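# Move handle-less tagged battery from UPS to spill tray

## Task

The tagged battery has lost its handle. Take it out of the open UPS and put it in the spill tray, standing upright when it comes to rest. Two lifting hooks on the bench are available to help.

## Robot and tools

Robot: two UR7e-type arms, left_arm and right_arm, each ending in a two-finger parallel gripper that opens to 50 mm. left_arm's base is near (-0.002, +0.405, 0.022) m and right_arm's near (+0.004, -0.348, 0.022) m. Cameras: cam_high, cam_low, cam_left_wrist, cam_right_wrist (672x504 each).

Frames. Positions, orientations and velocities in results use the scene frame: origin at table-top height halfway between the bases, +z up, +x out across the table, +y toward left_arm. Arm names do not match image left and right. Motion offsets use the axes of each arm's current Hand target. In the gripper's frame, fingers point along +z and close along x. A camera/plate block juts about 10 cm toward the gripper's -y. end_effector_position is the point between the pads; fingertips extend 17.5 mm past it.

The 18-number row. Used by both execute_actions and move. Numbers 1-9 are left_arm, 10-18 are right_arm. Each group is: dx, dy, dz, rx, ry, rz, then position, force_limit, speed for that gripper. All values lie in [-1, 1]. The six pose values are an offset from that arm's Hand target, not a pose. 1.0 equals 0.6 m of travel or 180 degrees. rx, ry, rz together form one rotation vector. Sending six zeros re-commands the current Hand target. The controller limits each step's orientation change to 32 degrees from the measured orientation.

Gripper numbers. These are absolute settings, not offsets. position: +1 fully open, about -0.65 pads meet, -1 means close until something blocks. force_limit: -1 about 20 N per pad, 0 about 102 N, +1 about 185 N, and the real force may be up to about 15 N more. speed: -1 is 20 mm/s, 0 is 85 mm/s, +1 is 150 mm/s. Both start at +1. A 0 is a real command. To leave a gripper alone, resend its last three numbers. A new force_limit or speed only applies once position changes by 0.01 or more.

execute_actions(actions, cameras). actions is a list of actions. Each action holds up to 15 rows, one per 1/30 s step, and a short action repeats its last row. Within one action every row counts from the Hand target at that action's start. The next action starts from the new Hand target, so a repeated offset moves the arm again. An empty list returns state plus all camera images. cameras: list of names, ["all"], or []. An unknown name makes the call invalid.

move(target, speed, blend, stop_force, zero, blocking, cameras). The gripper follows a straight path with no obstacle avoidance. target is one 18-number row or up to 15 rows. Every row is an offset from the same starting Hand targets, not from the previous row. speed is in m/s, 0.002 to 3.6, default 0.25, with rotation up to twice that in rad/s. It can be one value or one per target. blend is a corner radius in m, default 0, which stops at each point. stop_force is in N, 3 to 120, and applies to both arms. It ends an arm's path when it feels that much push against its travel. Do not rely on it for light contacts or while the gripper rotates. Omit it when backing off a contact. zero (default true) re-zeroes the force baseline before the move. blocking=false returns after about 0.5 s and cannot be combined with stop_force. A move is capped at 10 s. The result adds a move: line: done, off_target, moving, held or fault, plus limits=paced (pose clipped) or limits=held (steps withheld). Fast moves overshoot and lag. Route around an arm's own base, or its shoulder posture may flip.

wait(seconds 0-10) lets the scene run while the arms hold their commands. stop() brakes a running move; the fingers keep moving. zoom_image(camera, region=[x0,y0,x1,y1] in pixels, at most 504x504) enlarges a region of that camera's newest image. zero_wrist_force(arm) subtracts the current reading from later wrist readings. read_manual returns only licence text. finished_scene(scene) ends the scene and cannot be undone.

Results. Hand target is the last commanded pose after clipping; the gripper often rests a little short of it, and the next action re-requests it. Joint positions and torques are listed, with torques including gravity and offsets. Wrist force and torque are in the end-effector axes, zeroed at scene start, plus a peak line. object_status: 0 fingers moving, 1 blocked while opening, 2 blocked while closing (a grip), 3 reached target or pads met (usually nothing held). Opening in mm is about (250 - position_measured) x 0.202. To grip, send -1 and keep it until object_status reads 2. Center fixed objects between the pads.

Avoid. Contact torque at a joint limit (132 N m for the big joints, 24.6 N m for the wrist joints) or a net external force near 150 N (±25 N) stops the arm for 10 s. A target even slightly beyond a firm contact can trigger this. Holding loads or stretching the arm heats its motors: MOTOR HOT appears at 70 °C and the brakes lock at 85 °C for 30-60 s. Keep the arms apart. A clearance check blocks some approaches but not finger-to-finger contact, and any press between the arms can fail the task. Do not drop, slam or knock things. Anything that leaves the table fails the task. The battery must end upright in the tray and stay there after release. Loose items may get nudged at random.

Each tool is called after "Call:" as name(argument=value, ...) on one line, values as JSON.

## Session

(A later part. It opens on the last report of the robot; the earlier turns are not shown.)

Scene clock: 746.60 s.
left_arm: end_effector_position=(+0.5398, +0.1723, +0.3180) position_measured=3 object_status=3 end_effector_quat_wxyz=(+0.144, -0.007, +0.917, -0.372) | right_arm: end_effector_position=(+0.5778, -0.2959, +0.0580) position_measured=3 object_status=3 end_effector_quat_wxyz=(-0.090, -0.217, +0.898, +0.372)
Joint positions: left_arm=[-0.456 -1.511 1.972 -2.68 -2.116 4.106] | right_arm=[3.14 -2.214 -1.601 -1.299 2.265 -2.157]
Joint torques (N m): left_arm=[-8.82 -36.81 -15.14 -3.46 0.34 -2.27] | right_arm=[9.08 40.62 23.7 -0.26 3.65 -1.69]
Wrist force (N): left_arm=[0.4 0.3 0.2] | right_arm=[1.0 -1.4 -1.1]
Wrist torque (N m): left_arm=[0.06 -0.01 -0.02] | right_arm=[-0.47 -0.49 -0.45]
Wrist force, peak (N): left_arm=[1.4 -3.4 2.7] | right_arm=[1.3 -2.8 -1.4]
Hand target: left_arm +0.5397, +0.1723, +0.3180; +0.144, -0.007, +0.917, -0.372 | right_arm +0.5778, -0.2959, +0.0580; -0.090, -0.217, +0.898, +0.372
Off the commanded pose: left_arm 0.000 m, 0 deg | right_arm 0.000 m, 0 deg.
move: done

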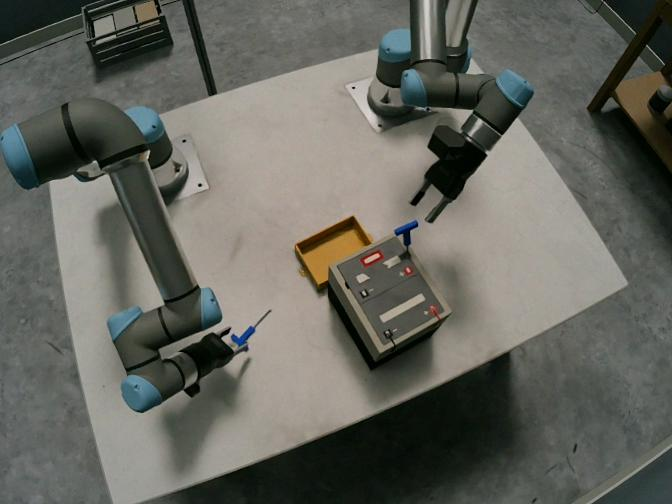

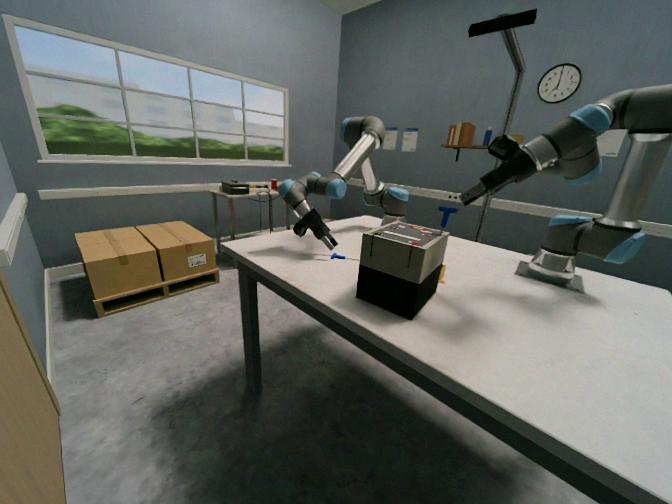

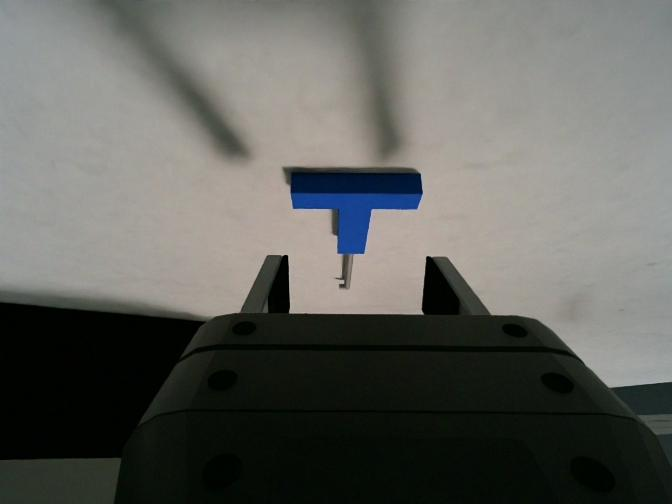

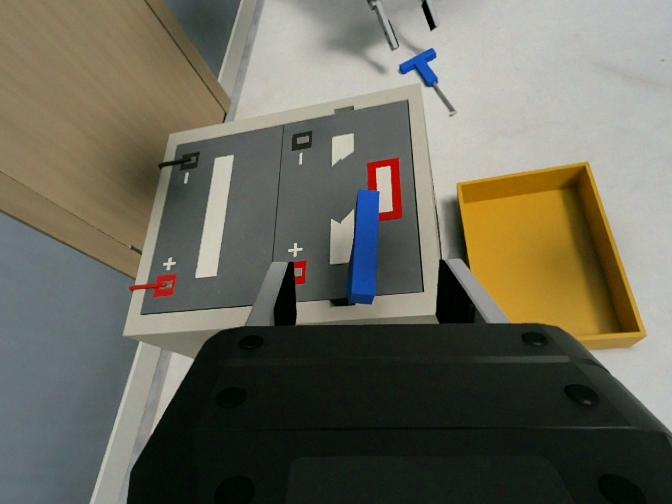

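Call:
move(target=[0.004,0,0.1,0,0,0,1,-0.6,0,0,0,0.0825,0,0,0,1,-0.6,0], speed=0.06, stop_force=6, cameras=["all"])

Call:
zoom_image(camera="cam_high", region=[360, 200, 440, 290])

Call:
zoom_image(camera="cam_low", region=[400, 180, 480, 260])

Scene clock: 769.57 s.
left_arm: end_effector_position=(+0.5536, +0.1312, +0.2764) position_measured=3 object_status=3 end_effector_quat_wxyz=(+0.144, -0.007, +0.917, -0.372) | right_arm: end_effector_position=(+0.5619, -0.2647, +0.0230) position_measured=3 object_status=3 end_effector_quat_wxyz=(-0.090, -0.217, +0.898, +0.372)
Joint positions: left_arm=[-0.523 -1.404 1.98 -2.824 -2.075 4.044] | right_arm=[3.19 -2.236 -1.692 -1.147 2.284 -2.096]
Joint torques (N m): left_arm=[9.04 -41.13 -37.44 -1.43 -2.2 2.72] | right_arm=[-10.9 54.44 25.01 2.07 -0.58 -1.69]
Wrist force (N): left_arm=[0.4 0.5 0.5] | right_arm=[1.0 -1.3 -0.9]
Wrist torque (N m): left_arm=[0.11 0.01 0.08] | right_arm=[-0.44 -0.48 -0.42]
Wrist force, peak (N): left_arm=[0.3 0.7 1.2] | right_arm=[1.1 -1.2 -1.8]
Hand target: left_arm +0.5536, +0.1312, +0.2764; +0.144, -0.007, +0.917, -0.372 | right_arm +0.5619, -0.2647, +0.0230; -0.090, -0.217, +0.898, +0.372
Off the commanded pose: left_arm 0.000 m, 0 deg | right_arm 0.000 m, 0 deg.
move: done

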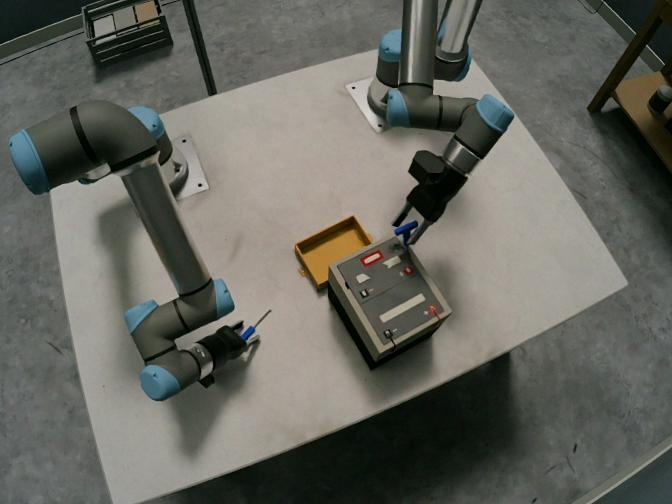

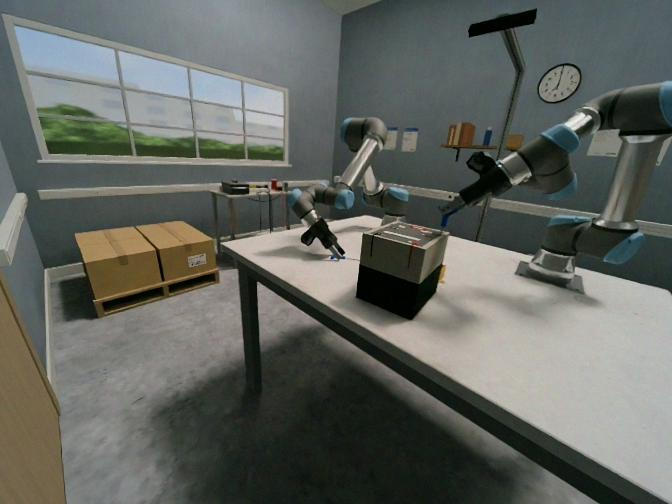

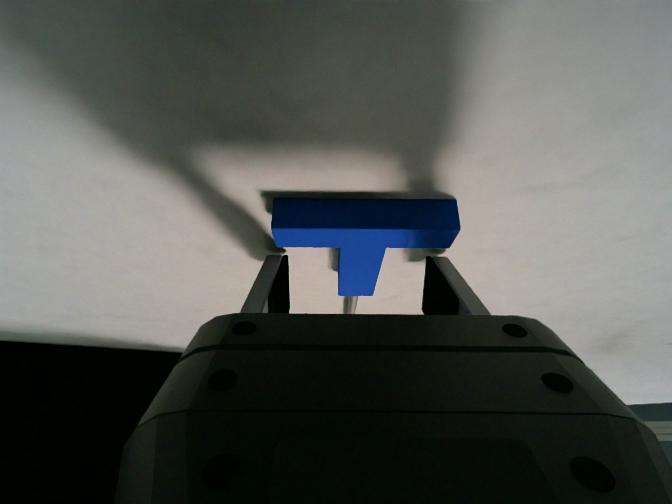

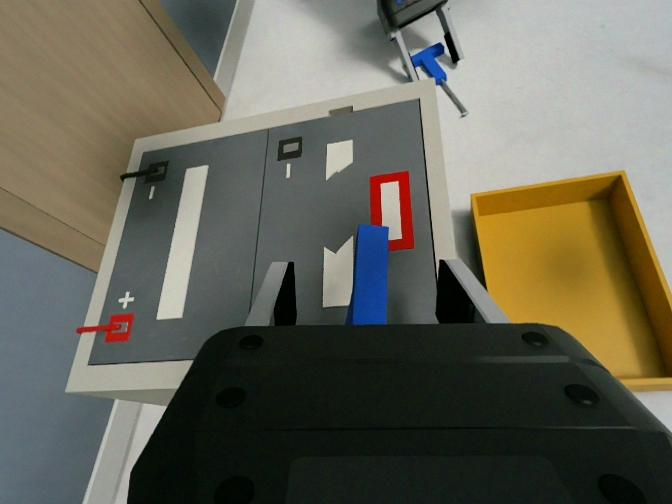

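Scaled by 5.600 from the camera's 672x504 image, which has a finer 960x720 frame.

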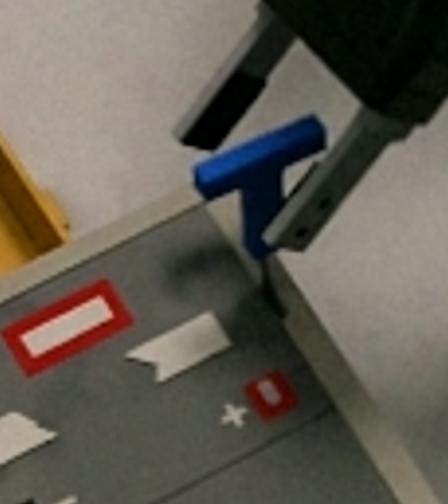

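Scaled by 6.300 from the camera's 672x504 image, which has a finer 960x720 frame.

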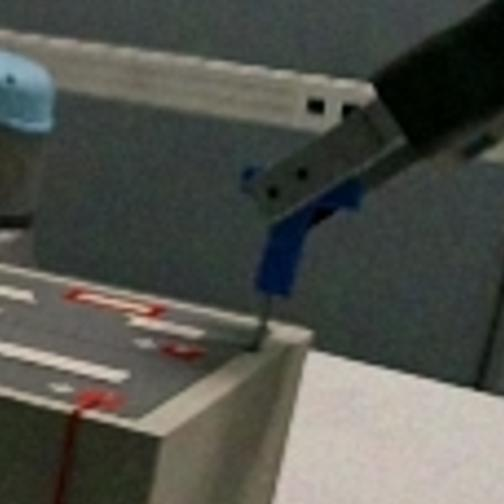

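Call:
move(target=[0.003,0,0,0,0,0,-1,-0.5,-0.8,0,0,0,0,0,0,-1,-0.2,-0.6], speed=0.06)

Call:
move(target=[0,0,0,0,0,0,-1,-0.5,-0.8,0,-0.11,-0.11,0,0,0,-1,-0.2,-0.6], speed=0.2, cameras=["all"])

Call:
zoom_image(camera="cam_high", region=[360, 200, 440, 290])

Call:
zoom_image(camera="cam_right_wrist", region=[240, 180, 460, 330])

Scene clock: 779.40 s.
left_arm: end_effector_position=(+0.5521, +0.1311, +0.2760) position_measured=199 object_status=0 end_effector_quat_wxyz=(+0.145, -0.007, +0.917, -0.372) | right_arm: end_effector_position=(+0.5619, -0.2647, +0.0230) position_measured=189 object_status=2 end_effector_quat_wxyz=(-0.090, -0.217, +0.898, +0.372)
Joint positions: left_arm=[-0.525 -1.407 1.985 -2.828 -2.073 4.042] | right_arm=[3.19 -2.236 -1.692 -1.147 2.284 -2.096]
Joint torques (N m): left_arm=[-12.82 -28.49 -14.93 6.07 -11.84 -1.16] | right_arm=[-9.69 54.08 24.16 4.35 0.1 -1.28]
Wrist force (N): left_arm=[-50.9 9.8 9.6] | right_arm=[1.3 -1.4 -0.6]
Wrist torque (N m): left_arm=[0.45 -1.13 0.96] | right_arm=[-0.47 -0.52 -0.42]
Wrist force, peak (N): left_arm=[-51.2 10.3 9.5] | right_arm=[1.2 -1.4 -1.0]
Hand target: left_arm +0.5519, +0.1310, +0.2760; +0.144, -0.007, +0.917, -0.372 | right_arm +0.5619, -0.2647, +0.0230; -0.090, -0.217, +0.898, +0.372
Off the commanded pose: left_arm 0.000 m, 0 deg | right_arm 0.000 m, 0 deg.
move: done

Scene clock: 780.37 s.
left_arm: end_effector_position=(+0.5520, +0.1311, +0.2760) position_measured=199 object_status=2 end_effector_quat_wxyz=(+0.145, -0.007, +0.917, -0.372) | right_arm: end_effector_position=(+0.6044, -0.3478, +0.0230) position_measured=189 object_status=2 end_effector_quat_wxyz=(-0.090, -0.217, +0.898, +0.372)
Joint positions: left_arm=[-0.525 -1.407 1.985 -2.828 -2.073 4.042] | right_arm=[3.063 -2.331 -1.478 -1.362 2.233 -2.247]
Joint torques (N m): left_arm=[-25.91 -25.12 1.78 6 -11.73 0.88] | right_arm=[5.16 42.18 23.12 -0.68 3.32 -0.48]
Wrist force (N): left_arm=[-51.4 9.5 8.7] | right_arm=[2.5 -1.6 -14.9]
Wrist torque (N m): left_arm=[0.49 -1.09 0.97] | right_arm=[-0.35 -0.49 -0.42]
Wrist force, peak (N): left_arm=[-51.5 9.9 9.7] | right_arm=[4.8 -1.8 -21.5]
Hand target: left_arm +0.5519, +0.1310, +0.2760; +0.144, -0.007, +0.917, -0.372 | right_arm +0.6044, -0.3478, +0.0230; -0.090, -0.217, +0.898, +0.372
Off the commanded pose: left_arm 0.000 m, 0 deg | right_arm 0.000 m, 0 deg.
move: done

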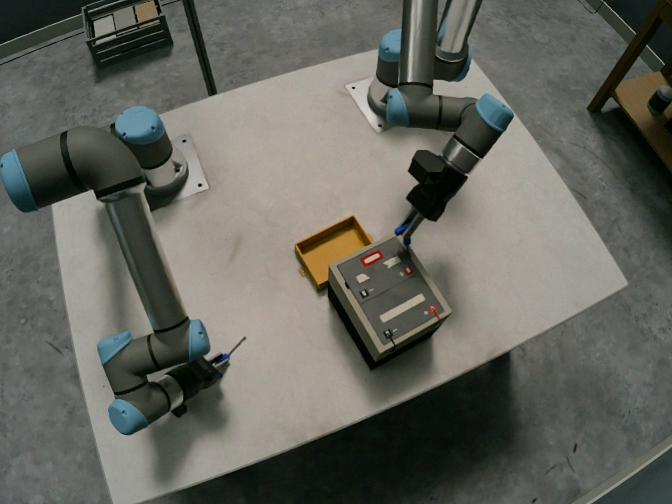

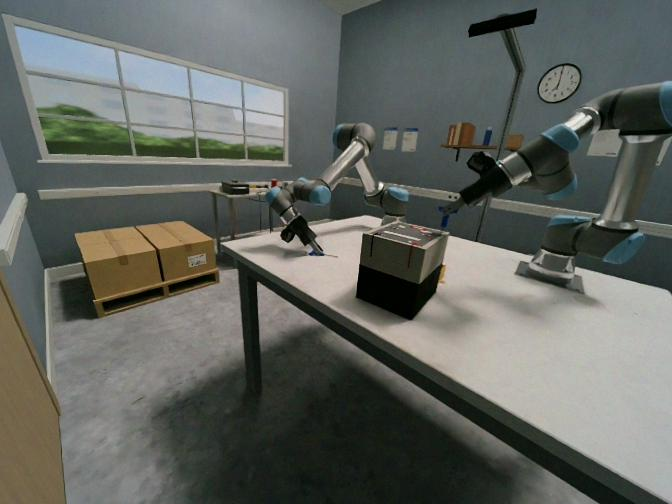

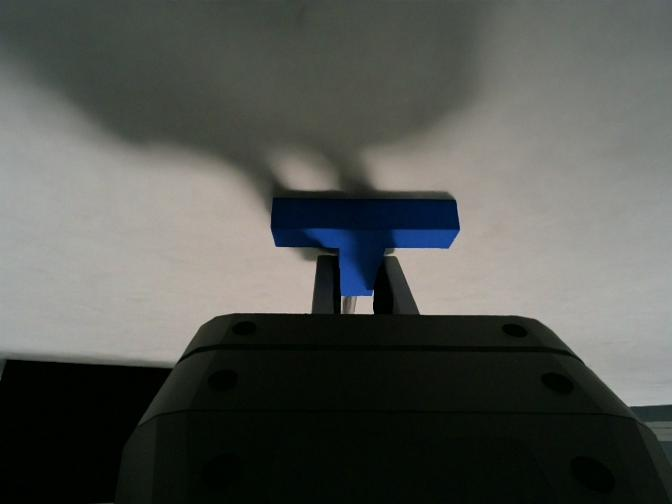

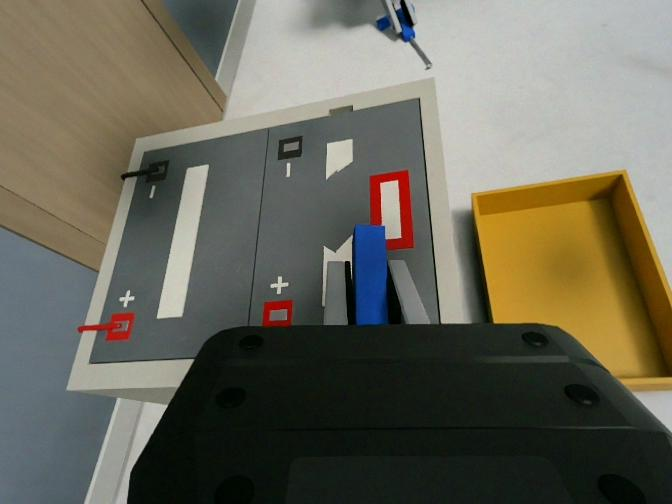

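Scaled by 5.600 from the camera's 672x504 image, which has a finer 960x720 frame.

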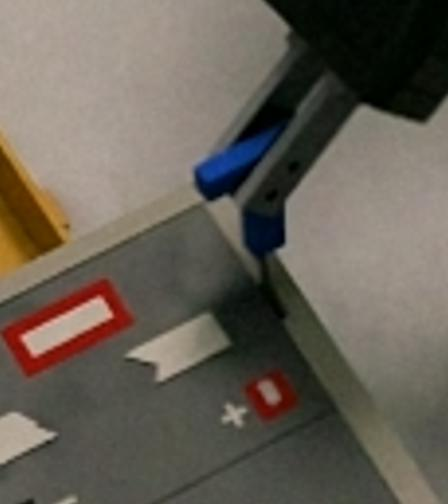

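Scaled by 2.291 from the camera's 672x504 image, which has a finer 960x720 frame.

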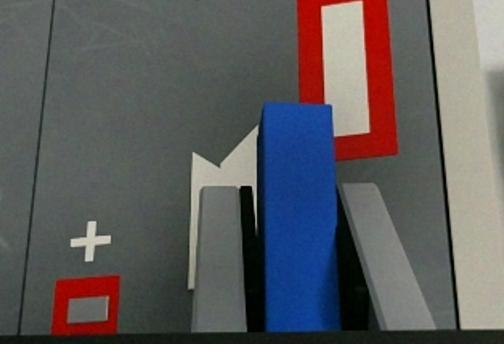

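Call:
move(target=[-0.003,0,0,0,0,0,-1,-0.5,-0.8,0,0.18,-0.18,0,0,0,-1,-0.2,-0.6], speed=0.2, cameras=["cam_left_wrist"])

Scene clock: 789.17 s.
left_arm: end_effector_position=(+0.5536, +0.1312, +0.2764) position_measured=199 object_status=2 end_effector_quat_wxyz=(+0.144, -0.007, +0.917, -0.372) | right_arm: end_effector_position=(+0.6045, -0.3478, +0.1757) position_measured=189 object_status=2 end_effector_quat_wxyz=(-0.090, -0.217, +0.898, +0.372)
Joint positions: left_arm=[-0.523 -1.404 1.98 -2.824 -2.075 4.044] | right_arm=[3.063 -2.152 -1.346 -1.672 2.233 -2.247]
Joint torques (N m): left_arm=[2.84 -25.03 -27.21 -0.09 -2.72 1.4] | right_arm=[7.49 45.37 28.09 0.39 -0.25 -1.57]
Wrist force (N): left_arm=[-12.9 1.2 -3.0] | right_arm=[1.1 -1.7 -0.6]
Wrist torque (N m): left_arm=[-0.05 -0.80 0.68] | right_arm=[-0.44 -0.48 -0.40]
Wrist force, peak (N): left_arm=[-53.0 8.4 5.0] | right_arm=[3.5 -1.8 -13.7]
Hand target: left_arm +0.5536, +0.1312, +0.2764; +0.144, -0.007, +0.917, -0.372 | right_arm +0.6045, -0.3478, +0.1758; -0.090, -0.217, +0.898, +0.372
Off the commanded pose: left_arm 0.000 m, 0 deg | right_arm 0.000 m, 0 deg.
move: done
Images, in order (width x height): cam_left_wrist 672x504.

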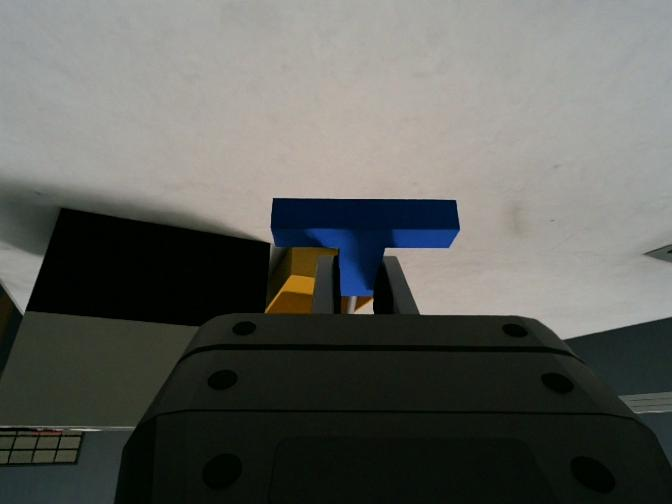

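Call:
move(target=[0,0,0,0,0,0,-1,-0.5,-0.8,-0.1282,0.406,-0.0282,0.1137,0,-0.9147,-1,-0.2,-0.6], speed=0.5)

Call:
move(target=[-0.0477,0.0035,0.0035,0,0.0589,-0.0589,-1,-0.5,-0.8,0,0,0,0,0,0,-1,-0.2,-0.6], speed=0.03, stop_force=25, cameras=["all"])

Call:
zoom_image(camera="cam_high", region=[360, 200, 440, 290])

Call:
zoom_image(camera="cam_low", region=[360, 160, 480, 260])

Scene clock: 834.43 s.
left_arm: end_effector_position=(+0.5536, +0.1312, +0.2764) position_measured=199 object_status=2 end_effector_quat_wxyz=(+0.144, -0.007, +0.917, -0.372) | right_arm: end_effector_position=(+0.5998, -0.1700, +0.3600) position_measured=189 object_status=2 end_effector_quat_wxyz=(-0.382, +0.922, +0.058, -0.024)
Joint positions: left_arm=[-0.523 -1.404 1.98 -2.824 -2.075 4.044] | right_arm=[3.317 -1.85 -1.442 -1.335 2.352 -4.59]
Joint torques (N m): left_arm=[2.34 -38.15 -11.37 -3.46 -2.24 -2.94] | right_arm=[-9.16 25.52 19.81 5.71 -0.16 -1.71]
Wrist force (N): left_arm=[-13.0 1.3 -3.1] | right_arm=[0.0 2.9 -0.1]
Wrist torque (N m): left_arm=[-0.01 -0.79 0.68] | right_arm=[0.61 -0.34 0.16]
Wrist force, peak (N): left_arm=[-13.4 1.1 -3.1] | right_arm=[1.3 -2.7 -0.7]
Hand target: left_arm +0.5536, +0.1312, +0.2764; +0.144, -0.007, +0.917, -0.372 | right_arm +0.5998, -0.1700, +0.3600; -0.382, +0.922, +0.058, -0.024
Off the commanded pose: left_arm 0.000 m, 0 deg | right_arm 0.000 m, 0 deg.
move: done

Scene clock: 839.90 s.
left_arm: end_effector_position=(+0.5818, +0.1347, +0.2810) position_measured=199 object_status=2 end_effector_quat_wxyz=(+0.024, -0.057, +0.922, -0.383) | right_arm: end_effector_position=(+0.5998, -0.1700, +0.3600) position_measured=189 object_status=2 end_effector_quat_wxyz=(-0.382, +0.922, +0.058, -0.024)
Joint positions: left_arm=[-0.445 -1.304 1.768 -2.496 -2.233 4.033] | right_arm=[3.317 -1.85 -1.442 -1.335 2.352 -4.591]
Joint torques (N m): left_arm=[-11.37 -29.4 4.61 0.27 1.87 1.13] | right_arm=[-10.25 24.89 20.32 5.79 0.38 -1.43]
Wrist force (N): left_arm=[-7.6 -22.4 -20.0] | right_arm=[0.0 2.7 -0.3]
Wrist torque (N m): left_arm=[-0.77 -0.64 0.78] | right_arm=[0.57 -0.35 0.19]
Wrist force, peak (N): left_arm=[-5.6 -33.5 -32.2] | right_arm=[0.0 3.1 -0.3]
Hand target: left_arm +0.5818, +0.1347, +0.2810; +0.024, -0.057, +0.922, -0.383 | right_arm +0.5998, -0.1700, +0.3600; -0.382, +0.922, +0.058, -0.024
Off the commanded pose: left_arm 0.000 m, 0 deg | right_arm 0.000 m, 0 deg.
move: done

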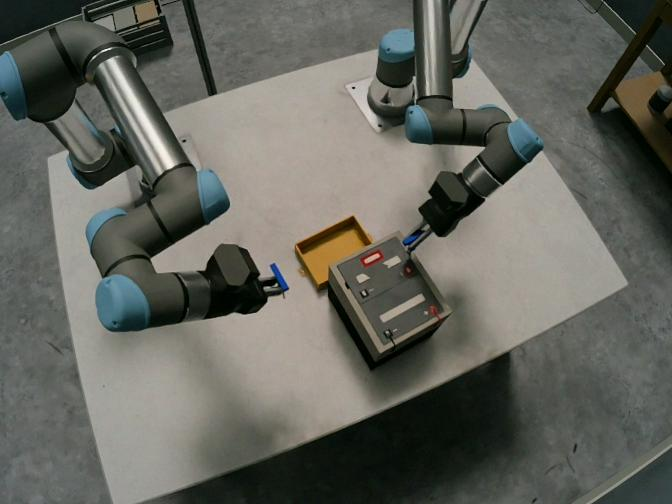

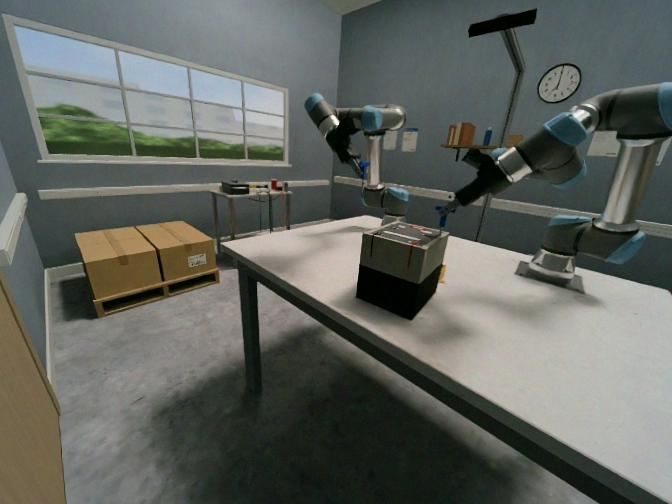

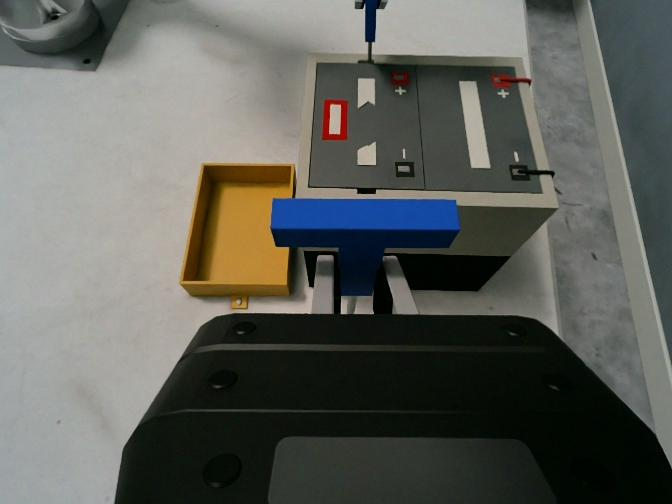

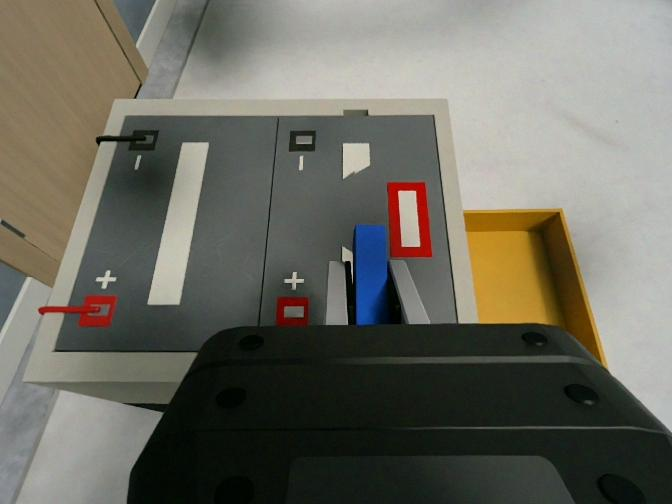

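Scaled by 5.600 from the camera's 672x504 image, which has a finer 960x720 frame.

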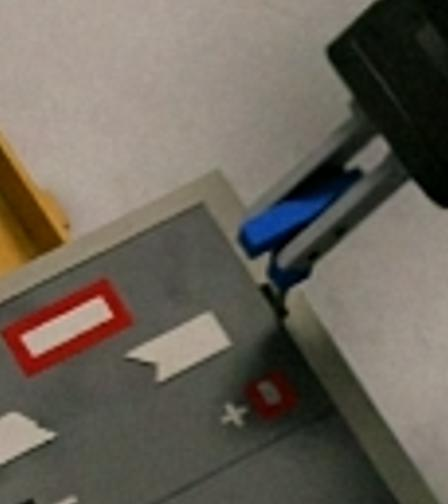

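Scaled by 4.200 from the camera's 672x504 image, which has a finer 960x720 frame.

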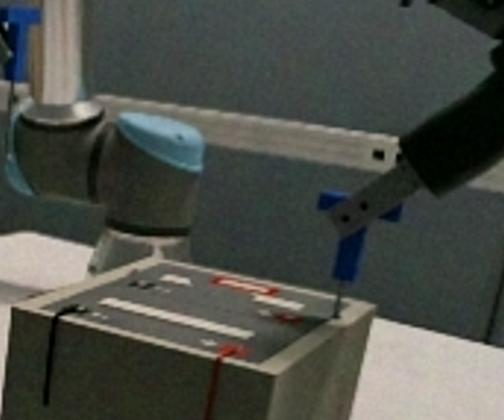

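Call:
move(target=[0,-0.0024,-0.0024,0,0,0,-1,-0.5,-0.8,0.0317,-0.0982,0.2077,0,0,0,-1,-0.2,-0.6], speed=0.15, cameras=["all"])

Call:
zoom_image(camera="cam_high", region=[320, 220, 440, 310])

Call:
zoom_image(camera="cam_low", region=[360, 160, 480, 260])

Scene clock: 859.87 s.
left_arm: end_effector_position=(+0.5818, +0.1347, +0.2830) position_measured=203 object_status=2 end_effector_quat_wxyz=(+0.024, -0.057, +0.922, -0.383) | right_arm: end_effector_position=(+0.6025, -0.0390, +0.3134) position_measured=189 object_status=2 end_effector_quat_wxyz=(-0.382, +0.922, +0.058, -0.024)
Joint positions: left_arm=[-0.445 -1.307 1.765 -2.491 -2.233 4.033] | right_arm=[3.519 -1.929 -1.506 -1 2.315 -4.314]
Joint torques (N m): left_arm=[4.38 -44.89 -35.88 -2.52 -2.33 -2.3] | right_arm=[1.13 47.33 33.02 4.02 4.01 1.04]
Wrist force (N): left_arm=[-0.2 1.2 0.8] | right_arm=[-0.4 2.9 -0.2]
Wrist torque (N m): left_arm=[0.12 0.08 0.10] | right_arm=[0.61 -0.28 0.24]
Wrist force, peak (N): left_arm=[-7.3 -22.6 -20.1] | right_arm=[-0.5 4.5 -2.7]
Hand target: left_arm +0.5818, +0.1347, +0.2830; +0.024, -0.057, +0.922, -0.383 | right_arm +0.6025, -0.0389, +0.3135; -0.382, +0.922, +0.058, -0.024
Off the commanded pose: left_arm 0.000 m, 0 deg | right_arm 0.000 m, 0 deg.
move: done

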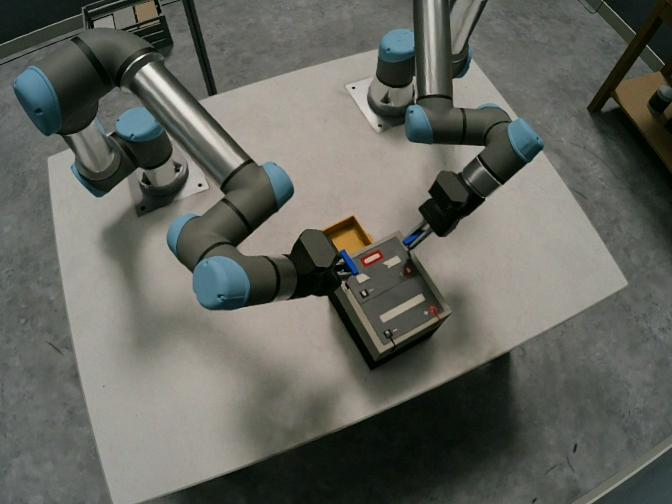

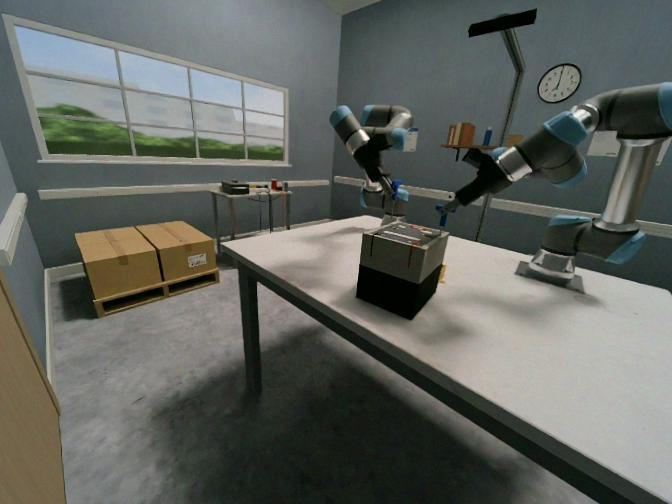

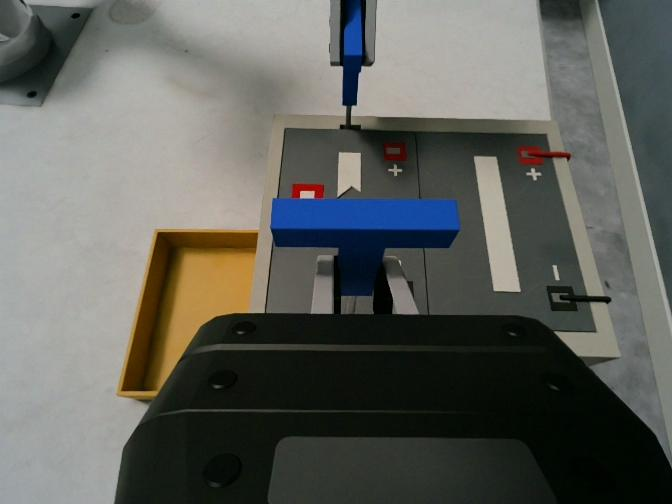

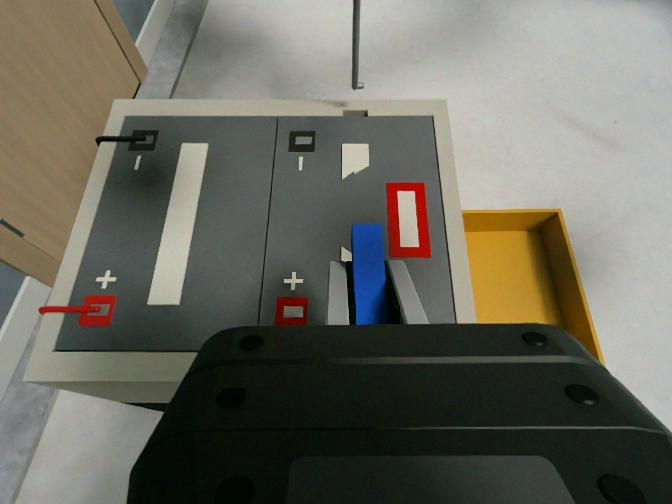

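Scaled by 4.200 from the camera's 672x504 image, which has a finer 960x720 frame.

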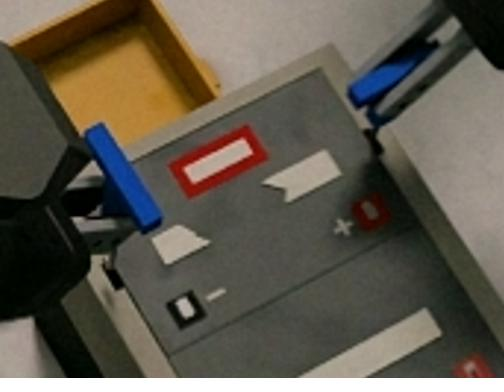

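Scaled by 4.200 from the camera's 672x504 image, which has a finer 960x720 frame.

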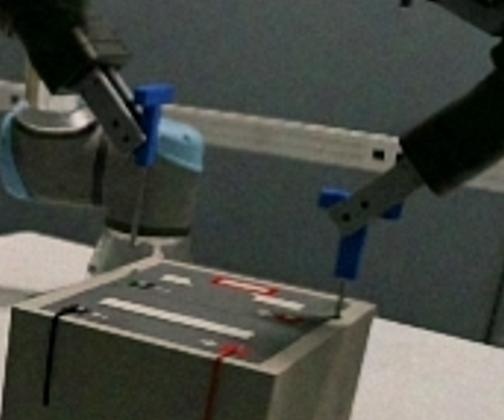

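Call:
zoom_image(camera="cam_right_wrist", region=[316, 50, 396, 140])

Call:
zoom_image(camera="cam_high", region=[330, 260, 380, 300])

Call:
zoom_image(camera="cam_left_wrist", region=[316, 90, 396, 150])

Scaled by 5.600 from the camera's 672x504 image, which has a finer 960x720 frame.

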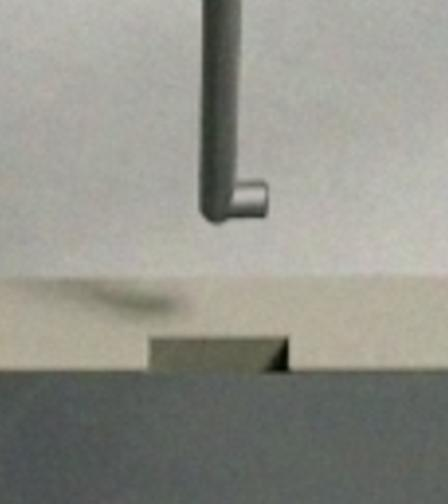

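Scaled by 10.080 from the camera's 672x504 image, which has a finer 960x720 frame.

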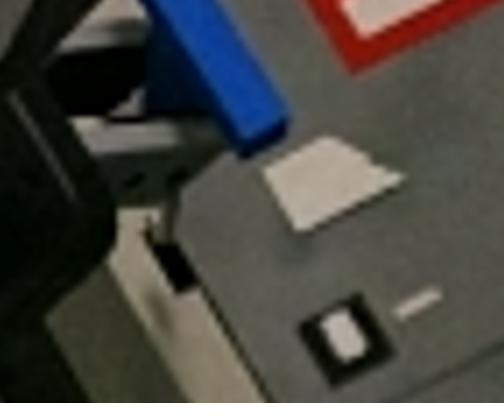

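Scaled by 6.300 from the camera's 672x504 image, which has a finer 960x720 frame.

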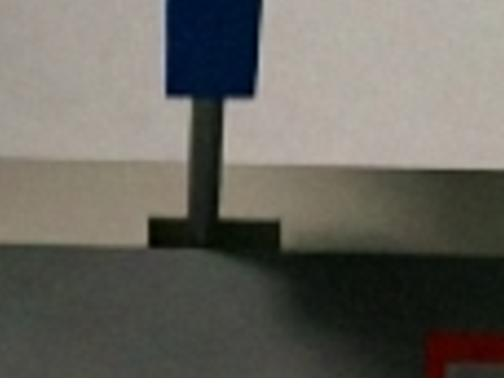

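Call:
move(target=[0,0,0,0,0,0,-1,-0.5,-0.8,0.0023,0.0106,0.0177,0,0,0,-1,-0.2,-0.6], speed=0.05, cameras=["cam_right_wrist"])

Call:
zoom_image(camera="cam_right_wrist", region=[316, 50, 396, 140])

Scene clock: 894.70 s.
left_arm: end_effector_position=(+0.5818, +0.1347, +0.2830) position_measured=203 object_status=2 end_effector_quat_wxyz=(+0.024, -0.057, +0.922, -0.383) | right_arm: end_effector_position=(+0.6035, -0.0357, +0.3012) position_measured=189 object_status=2 end_effector_quat_wxyz=(-0.382, +0.922, +0.058, -0.024) end_effector_velocity=(+0.000, +0.000, +0.001) end_effector_angular_velocity=(-0.001, +0.002, +0.000)
Joint positions: left_arm=[-0.445 -1.307 1.765 -2.491 -2.233 4.033] | right_arm=[3.524 -1.942 -1.522 -0.968 2.314 -4.309]
Joint velocities: left_arm=[within noise] | right_arm=[0 0.001 0.003 -0.006 -0.001 0]
Joint torques (N m): left_arm=[8.46 -31.13 -19.92 -6.65 -2.41 -2.35] | right_arm=[3.18 48.88 32.07 1.32 0.14 0.76]
Wrist force (N): left_arm=[-0.2 1.0 0.8] | right_arm=[-0.1 2.7 -0.4]
Wrist torque (N m): left_arm=[0.09 0.09 0.11] | right_arm=[0.59 -0.32 0.16]
Wrist force, peak (N): left_arm=[-0.1 1.4 0.8] | right_arm=[0.0 3.1 0.4]
Hand target: left_arm +0.5818, +0.1347, +0.2830; +0.024, -0.057, +0.922, -0.383 | right_arm +0.6035, -0.0357, +0.3015; -0.382, +0.922, +0.058, -0.024
Off the commanded pose: left_arm 0.000 m, 0 deg | right_arm 0.000 m, 0 deg.
move: done
Images, in order (width x height): cam_right_wrist 672x504.

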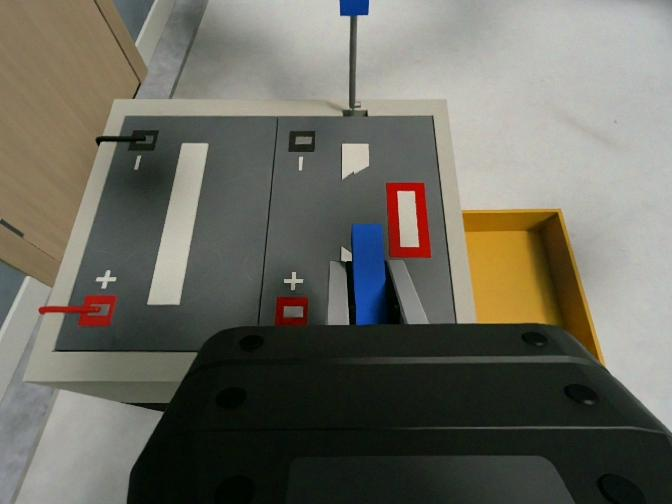

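Scaled by 5.600 from the camera's 672x504 image, which has a finer 960x720 frame.

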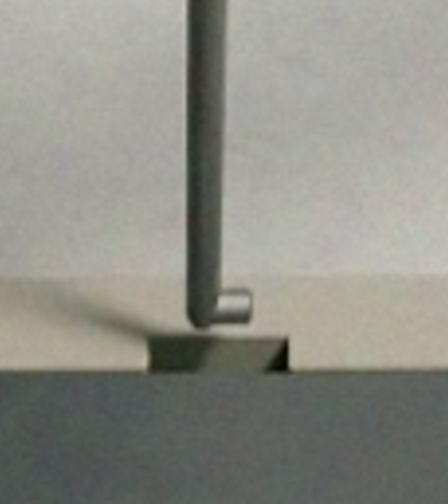

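Call:
move(target=[0,0,0,0,0,0,-1,-0.5,-0.8,0,0.0071,0.0047,0,0,0,-1,-0.2,-0.6], speed=0.03, stop_force=4, cameras=["cam_right_wrist"])

Call:
zoom_image(camera="cam_right_wrist", region=[316, 50, 396, 140])

Scene clock: 906.60 s.
left_arm: end_effector_position=(+0.5818, +0.1347, +0.2830) position_measured=203 object_status=2 end_effector_quat_wxyz=(+0.024, -0.057, +0.922, -0.383) | right_arm: end_effector_position=(+0.6036, -0.0368, +0.2964) position_measured=189 object_status=2 end_effector_quat_wxyz=(-0.382, +0.922, +0.058, -0.024)
Joint positions: left_arm=[-0.445 -1.307 1.765 -2.491 -2.233 4.033] | right_arm=[3.522 -1.945 -1.53 -0.958 2.315 -4.311]
Joint torques (N m): left_arm=[8.72 -31.52 -19.92 -6.48 -2.47 -2.44] | right_arm=[-2.77 44.4 32.45 1.22 3.44 1.05]
Wrist force (N): left_arm=[-0.1 1.0 1.1] | right_arm=[0.0 2.8 -0.3]
Wrist torque (N m): left_arm=[0.09 0.08 0.10] | right_arm=[0.60 -0.34 0.24]
Wrist force, peak (N): left_arm=[-0.3 1.2 1.2] | right_arm=[-0.1 3.1 -0.1]
Hand target: left_arm +0.5818, +0.1347, +0.2830; +0.024, -0.057, +0.922, -0.383 | right_arm +0.6036, -0.0368, +0.2964; -0.382, +0.922, +0.058, -0.024
Off the commanded pose: left_arm 0.000 m, 0 deg | right_arm 0.000 m, 0 deg.
move: done
Images, in order (width x height): cam_right_wrist 672x504.

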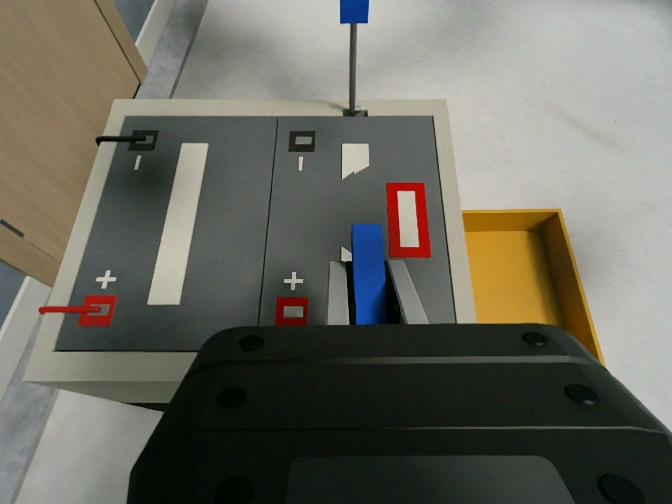

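Scaled by 5.600 from the camera's 672x504 image, which has a finer 960x720 frame.

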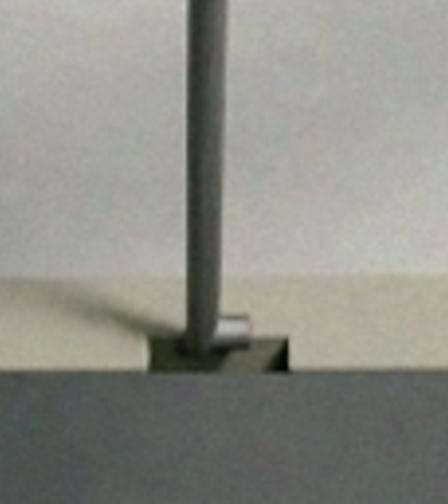

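Call:
move(target=[0,0,0,0,0,0,-1,-0.5,-0.8,0,0.0094,0.0094,0,0,0,-1,-0.2,-0.6], speed=0.02, stop_force=4, cameras=["cam_right_wrist"])

Call:
zoom_image(camera="cam_right_wrist", region=[316, 50, 396, 140])

Scene clock: 919.53 s.
left_arm: end_effector_position=(+0.5818, +0.1347, +0.2830) position_measured=203 object_status=2 end_effector_quat_wxyz=(+0.024, -0.057, +0.922, -0.383) | right_arm: end_effector_position=(+0.6036, -0.0368, +0.2885) position_measured=189 object_status=2 end_effector_quat_wxyz=(-0.382, +0.922, +0.058, -0.024)
Joint positions: left_arm=[-0.445 -1.307 1.765 -2.491 -2.233 4.033] | right_arm=[3.522 -1.951 -1.542 -0.939 2.315 -4.311]
Joint torques (N m): left_arm=[8.19 -31.09 -19.81 -6.47 -2.36 -2.15] | right_arm=[8.56 50.53 31.95 1.27 0.33 0]
Wrist force (N): left_arm=[0.1 1.2 0.9] | right_arm=[0.0 2.8 -0.1]
Wrist torque (N m): left_arm=[0.13 0.05 0.10] | right_arm=[0.61 -0.33 0.24]
Wrist force, peak (N): left_arm=[0.1 1.1 1.3] | right_arm=[0.0 3.1 0.1]
Hand target: left_arm +0.5818, +0.1347, +0.2830; +0.024, -0.057, +0.922, -0.383 | right_arm +0.6036, -0.0368, +0.2885; -0.382, +0.922, +0.058, -0.024
Off the commanded pose: left_arm 0.000 m, 0 deg | right_arm 0.000 m, 0 deg.
move: done
Images, in order (width x height): cam_right_wrist 672x504.

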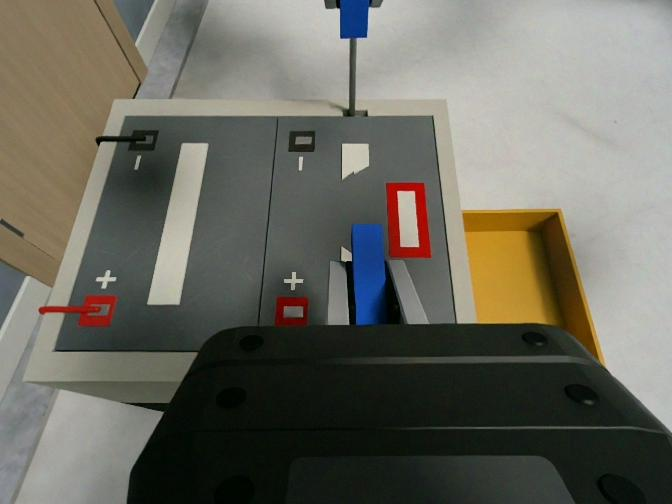

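Scaled by 5.600 from the camera's 672x504 image, which has a finer 960x720 frame.

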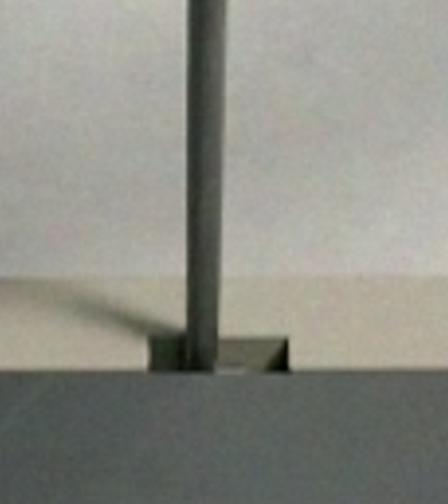

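Call:
move(target=[0,0,0,0,0,0,-1,-0.5,-0.8,0,0.046,0.046,0,0,0,-1,-0.2,-0.6], speed=0.025, stop_force=5, cameras=["cam_right_wrist"])

Scene clock: 929.33 s.
left_arm: end_effector_position=(+0.5818, +0.1347, +0.2830) position_measured=203 object_status=2 end_effector_quat_wxyz=(+0.024, -0.057, +0.922, -0.383) | right_arm: end_effector_position=(+0.6036, -0.0368, +0.2590) position_measured=189 object_status=2 end_effector_quat_wxyz=(-0.382, +0.922, +0.058, -0.024)
Joint positions: left_arm=[-0.445 -1.307 1.765 -2.491 -2.233 4.033] | right_arm=[3.522 -1.978 -1.586 -0.87 2.315 -4.311]
Joint torques (N m): left_arm=[8 -30.95 -19.29 -6.49 -2.4 -2.5] | right_arm=[5.44 49.69 28.98 6.02 0.26 -1.58]
Wrist force (N): left_arm=[-0.2 1.2 1.1] | right_arm=[-0.2 1.4 -1.7]
Wrist torque (N m): left_arm=[0.13 0.08 0.10] | right_arm=[0.61 -0.36 0.26]
Wrist force, peak (N): left_arm=[0.0 1.1 1.4] | right_arm=[-1.0 -15.4 -17.2]
Hand target: left_arm +0.5818, +0.1347, +0.2830; +0.024, -0.057, +0.922, -0.383 | right_arm +0.6036, -0.0368, +0.2590; -0.382, +0.922, +0.058, -0.024 (not the last commanded pose)
Off the commanded pose: left_arm 0.000 m, 0 deg | right_arm 0.010 m, 0 deg.
move: contact (right_arm)
Images, in order (width x height): cam_right_wrist 672x504.

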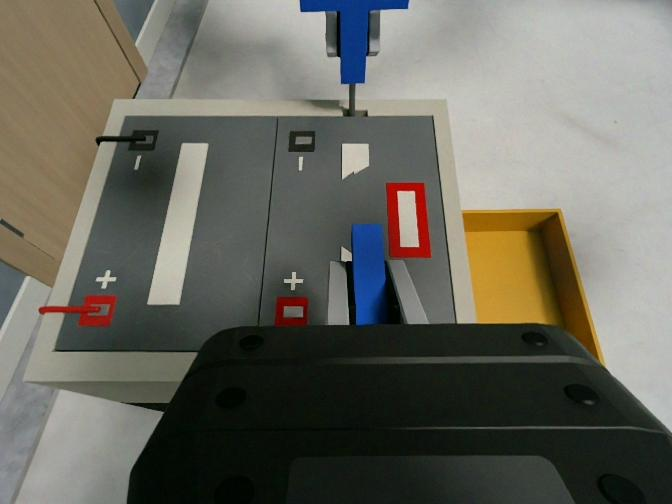

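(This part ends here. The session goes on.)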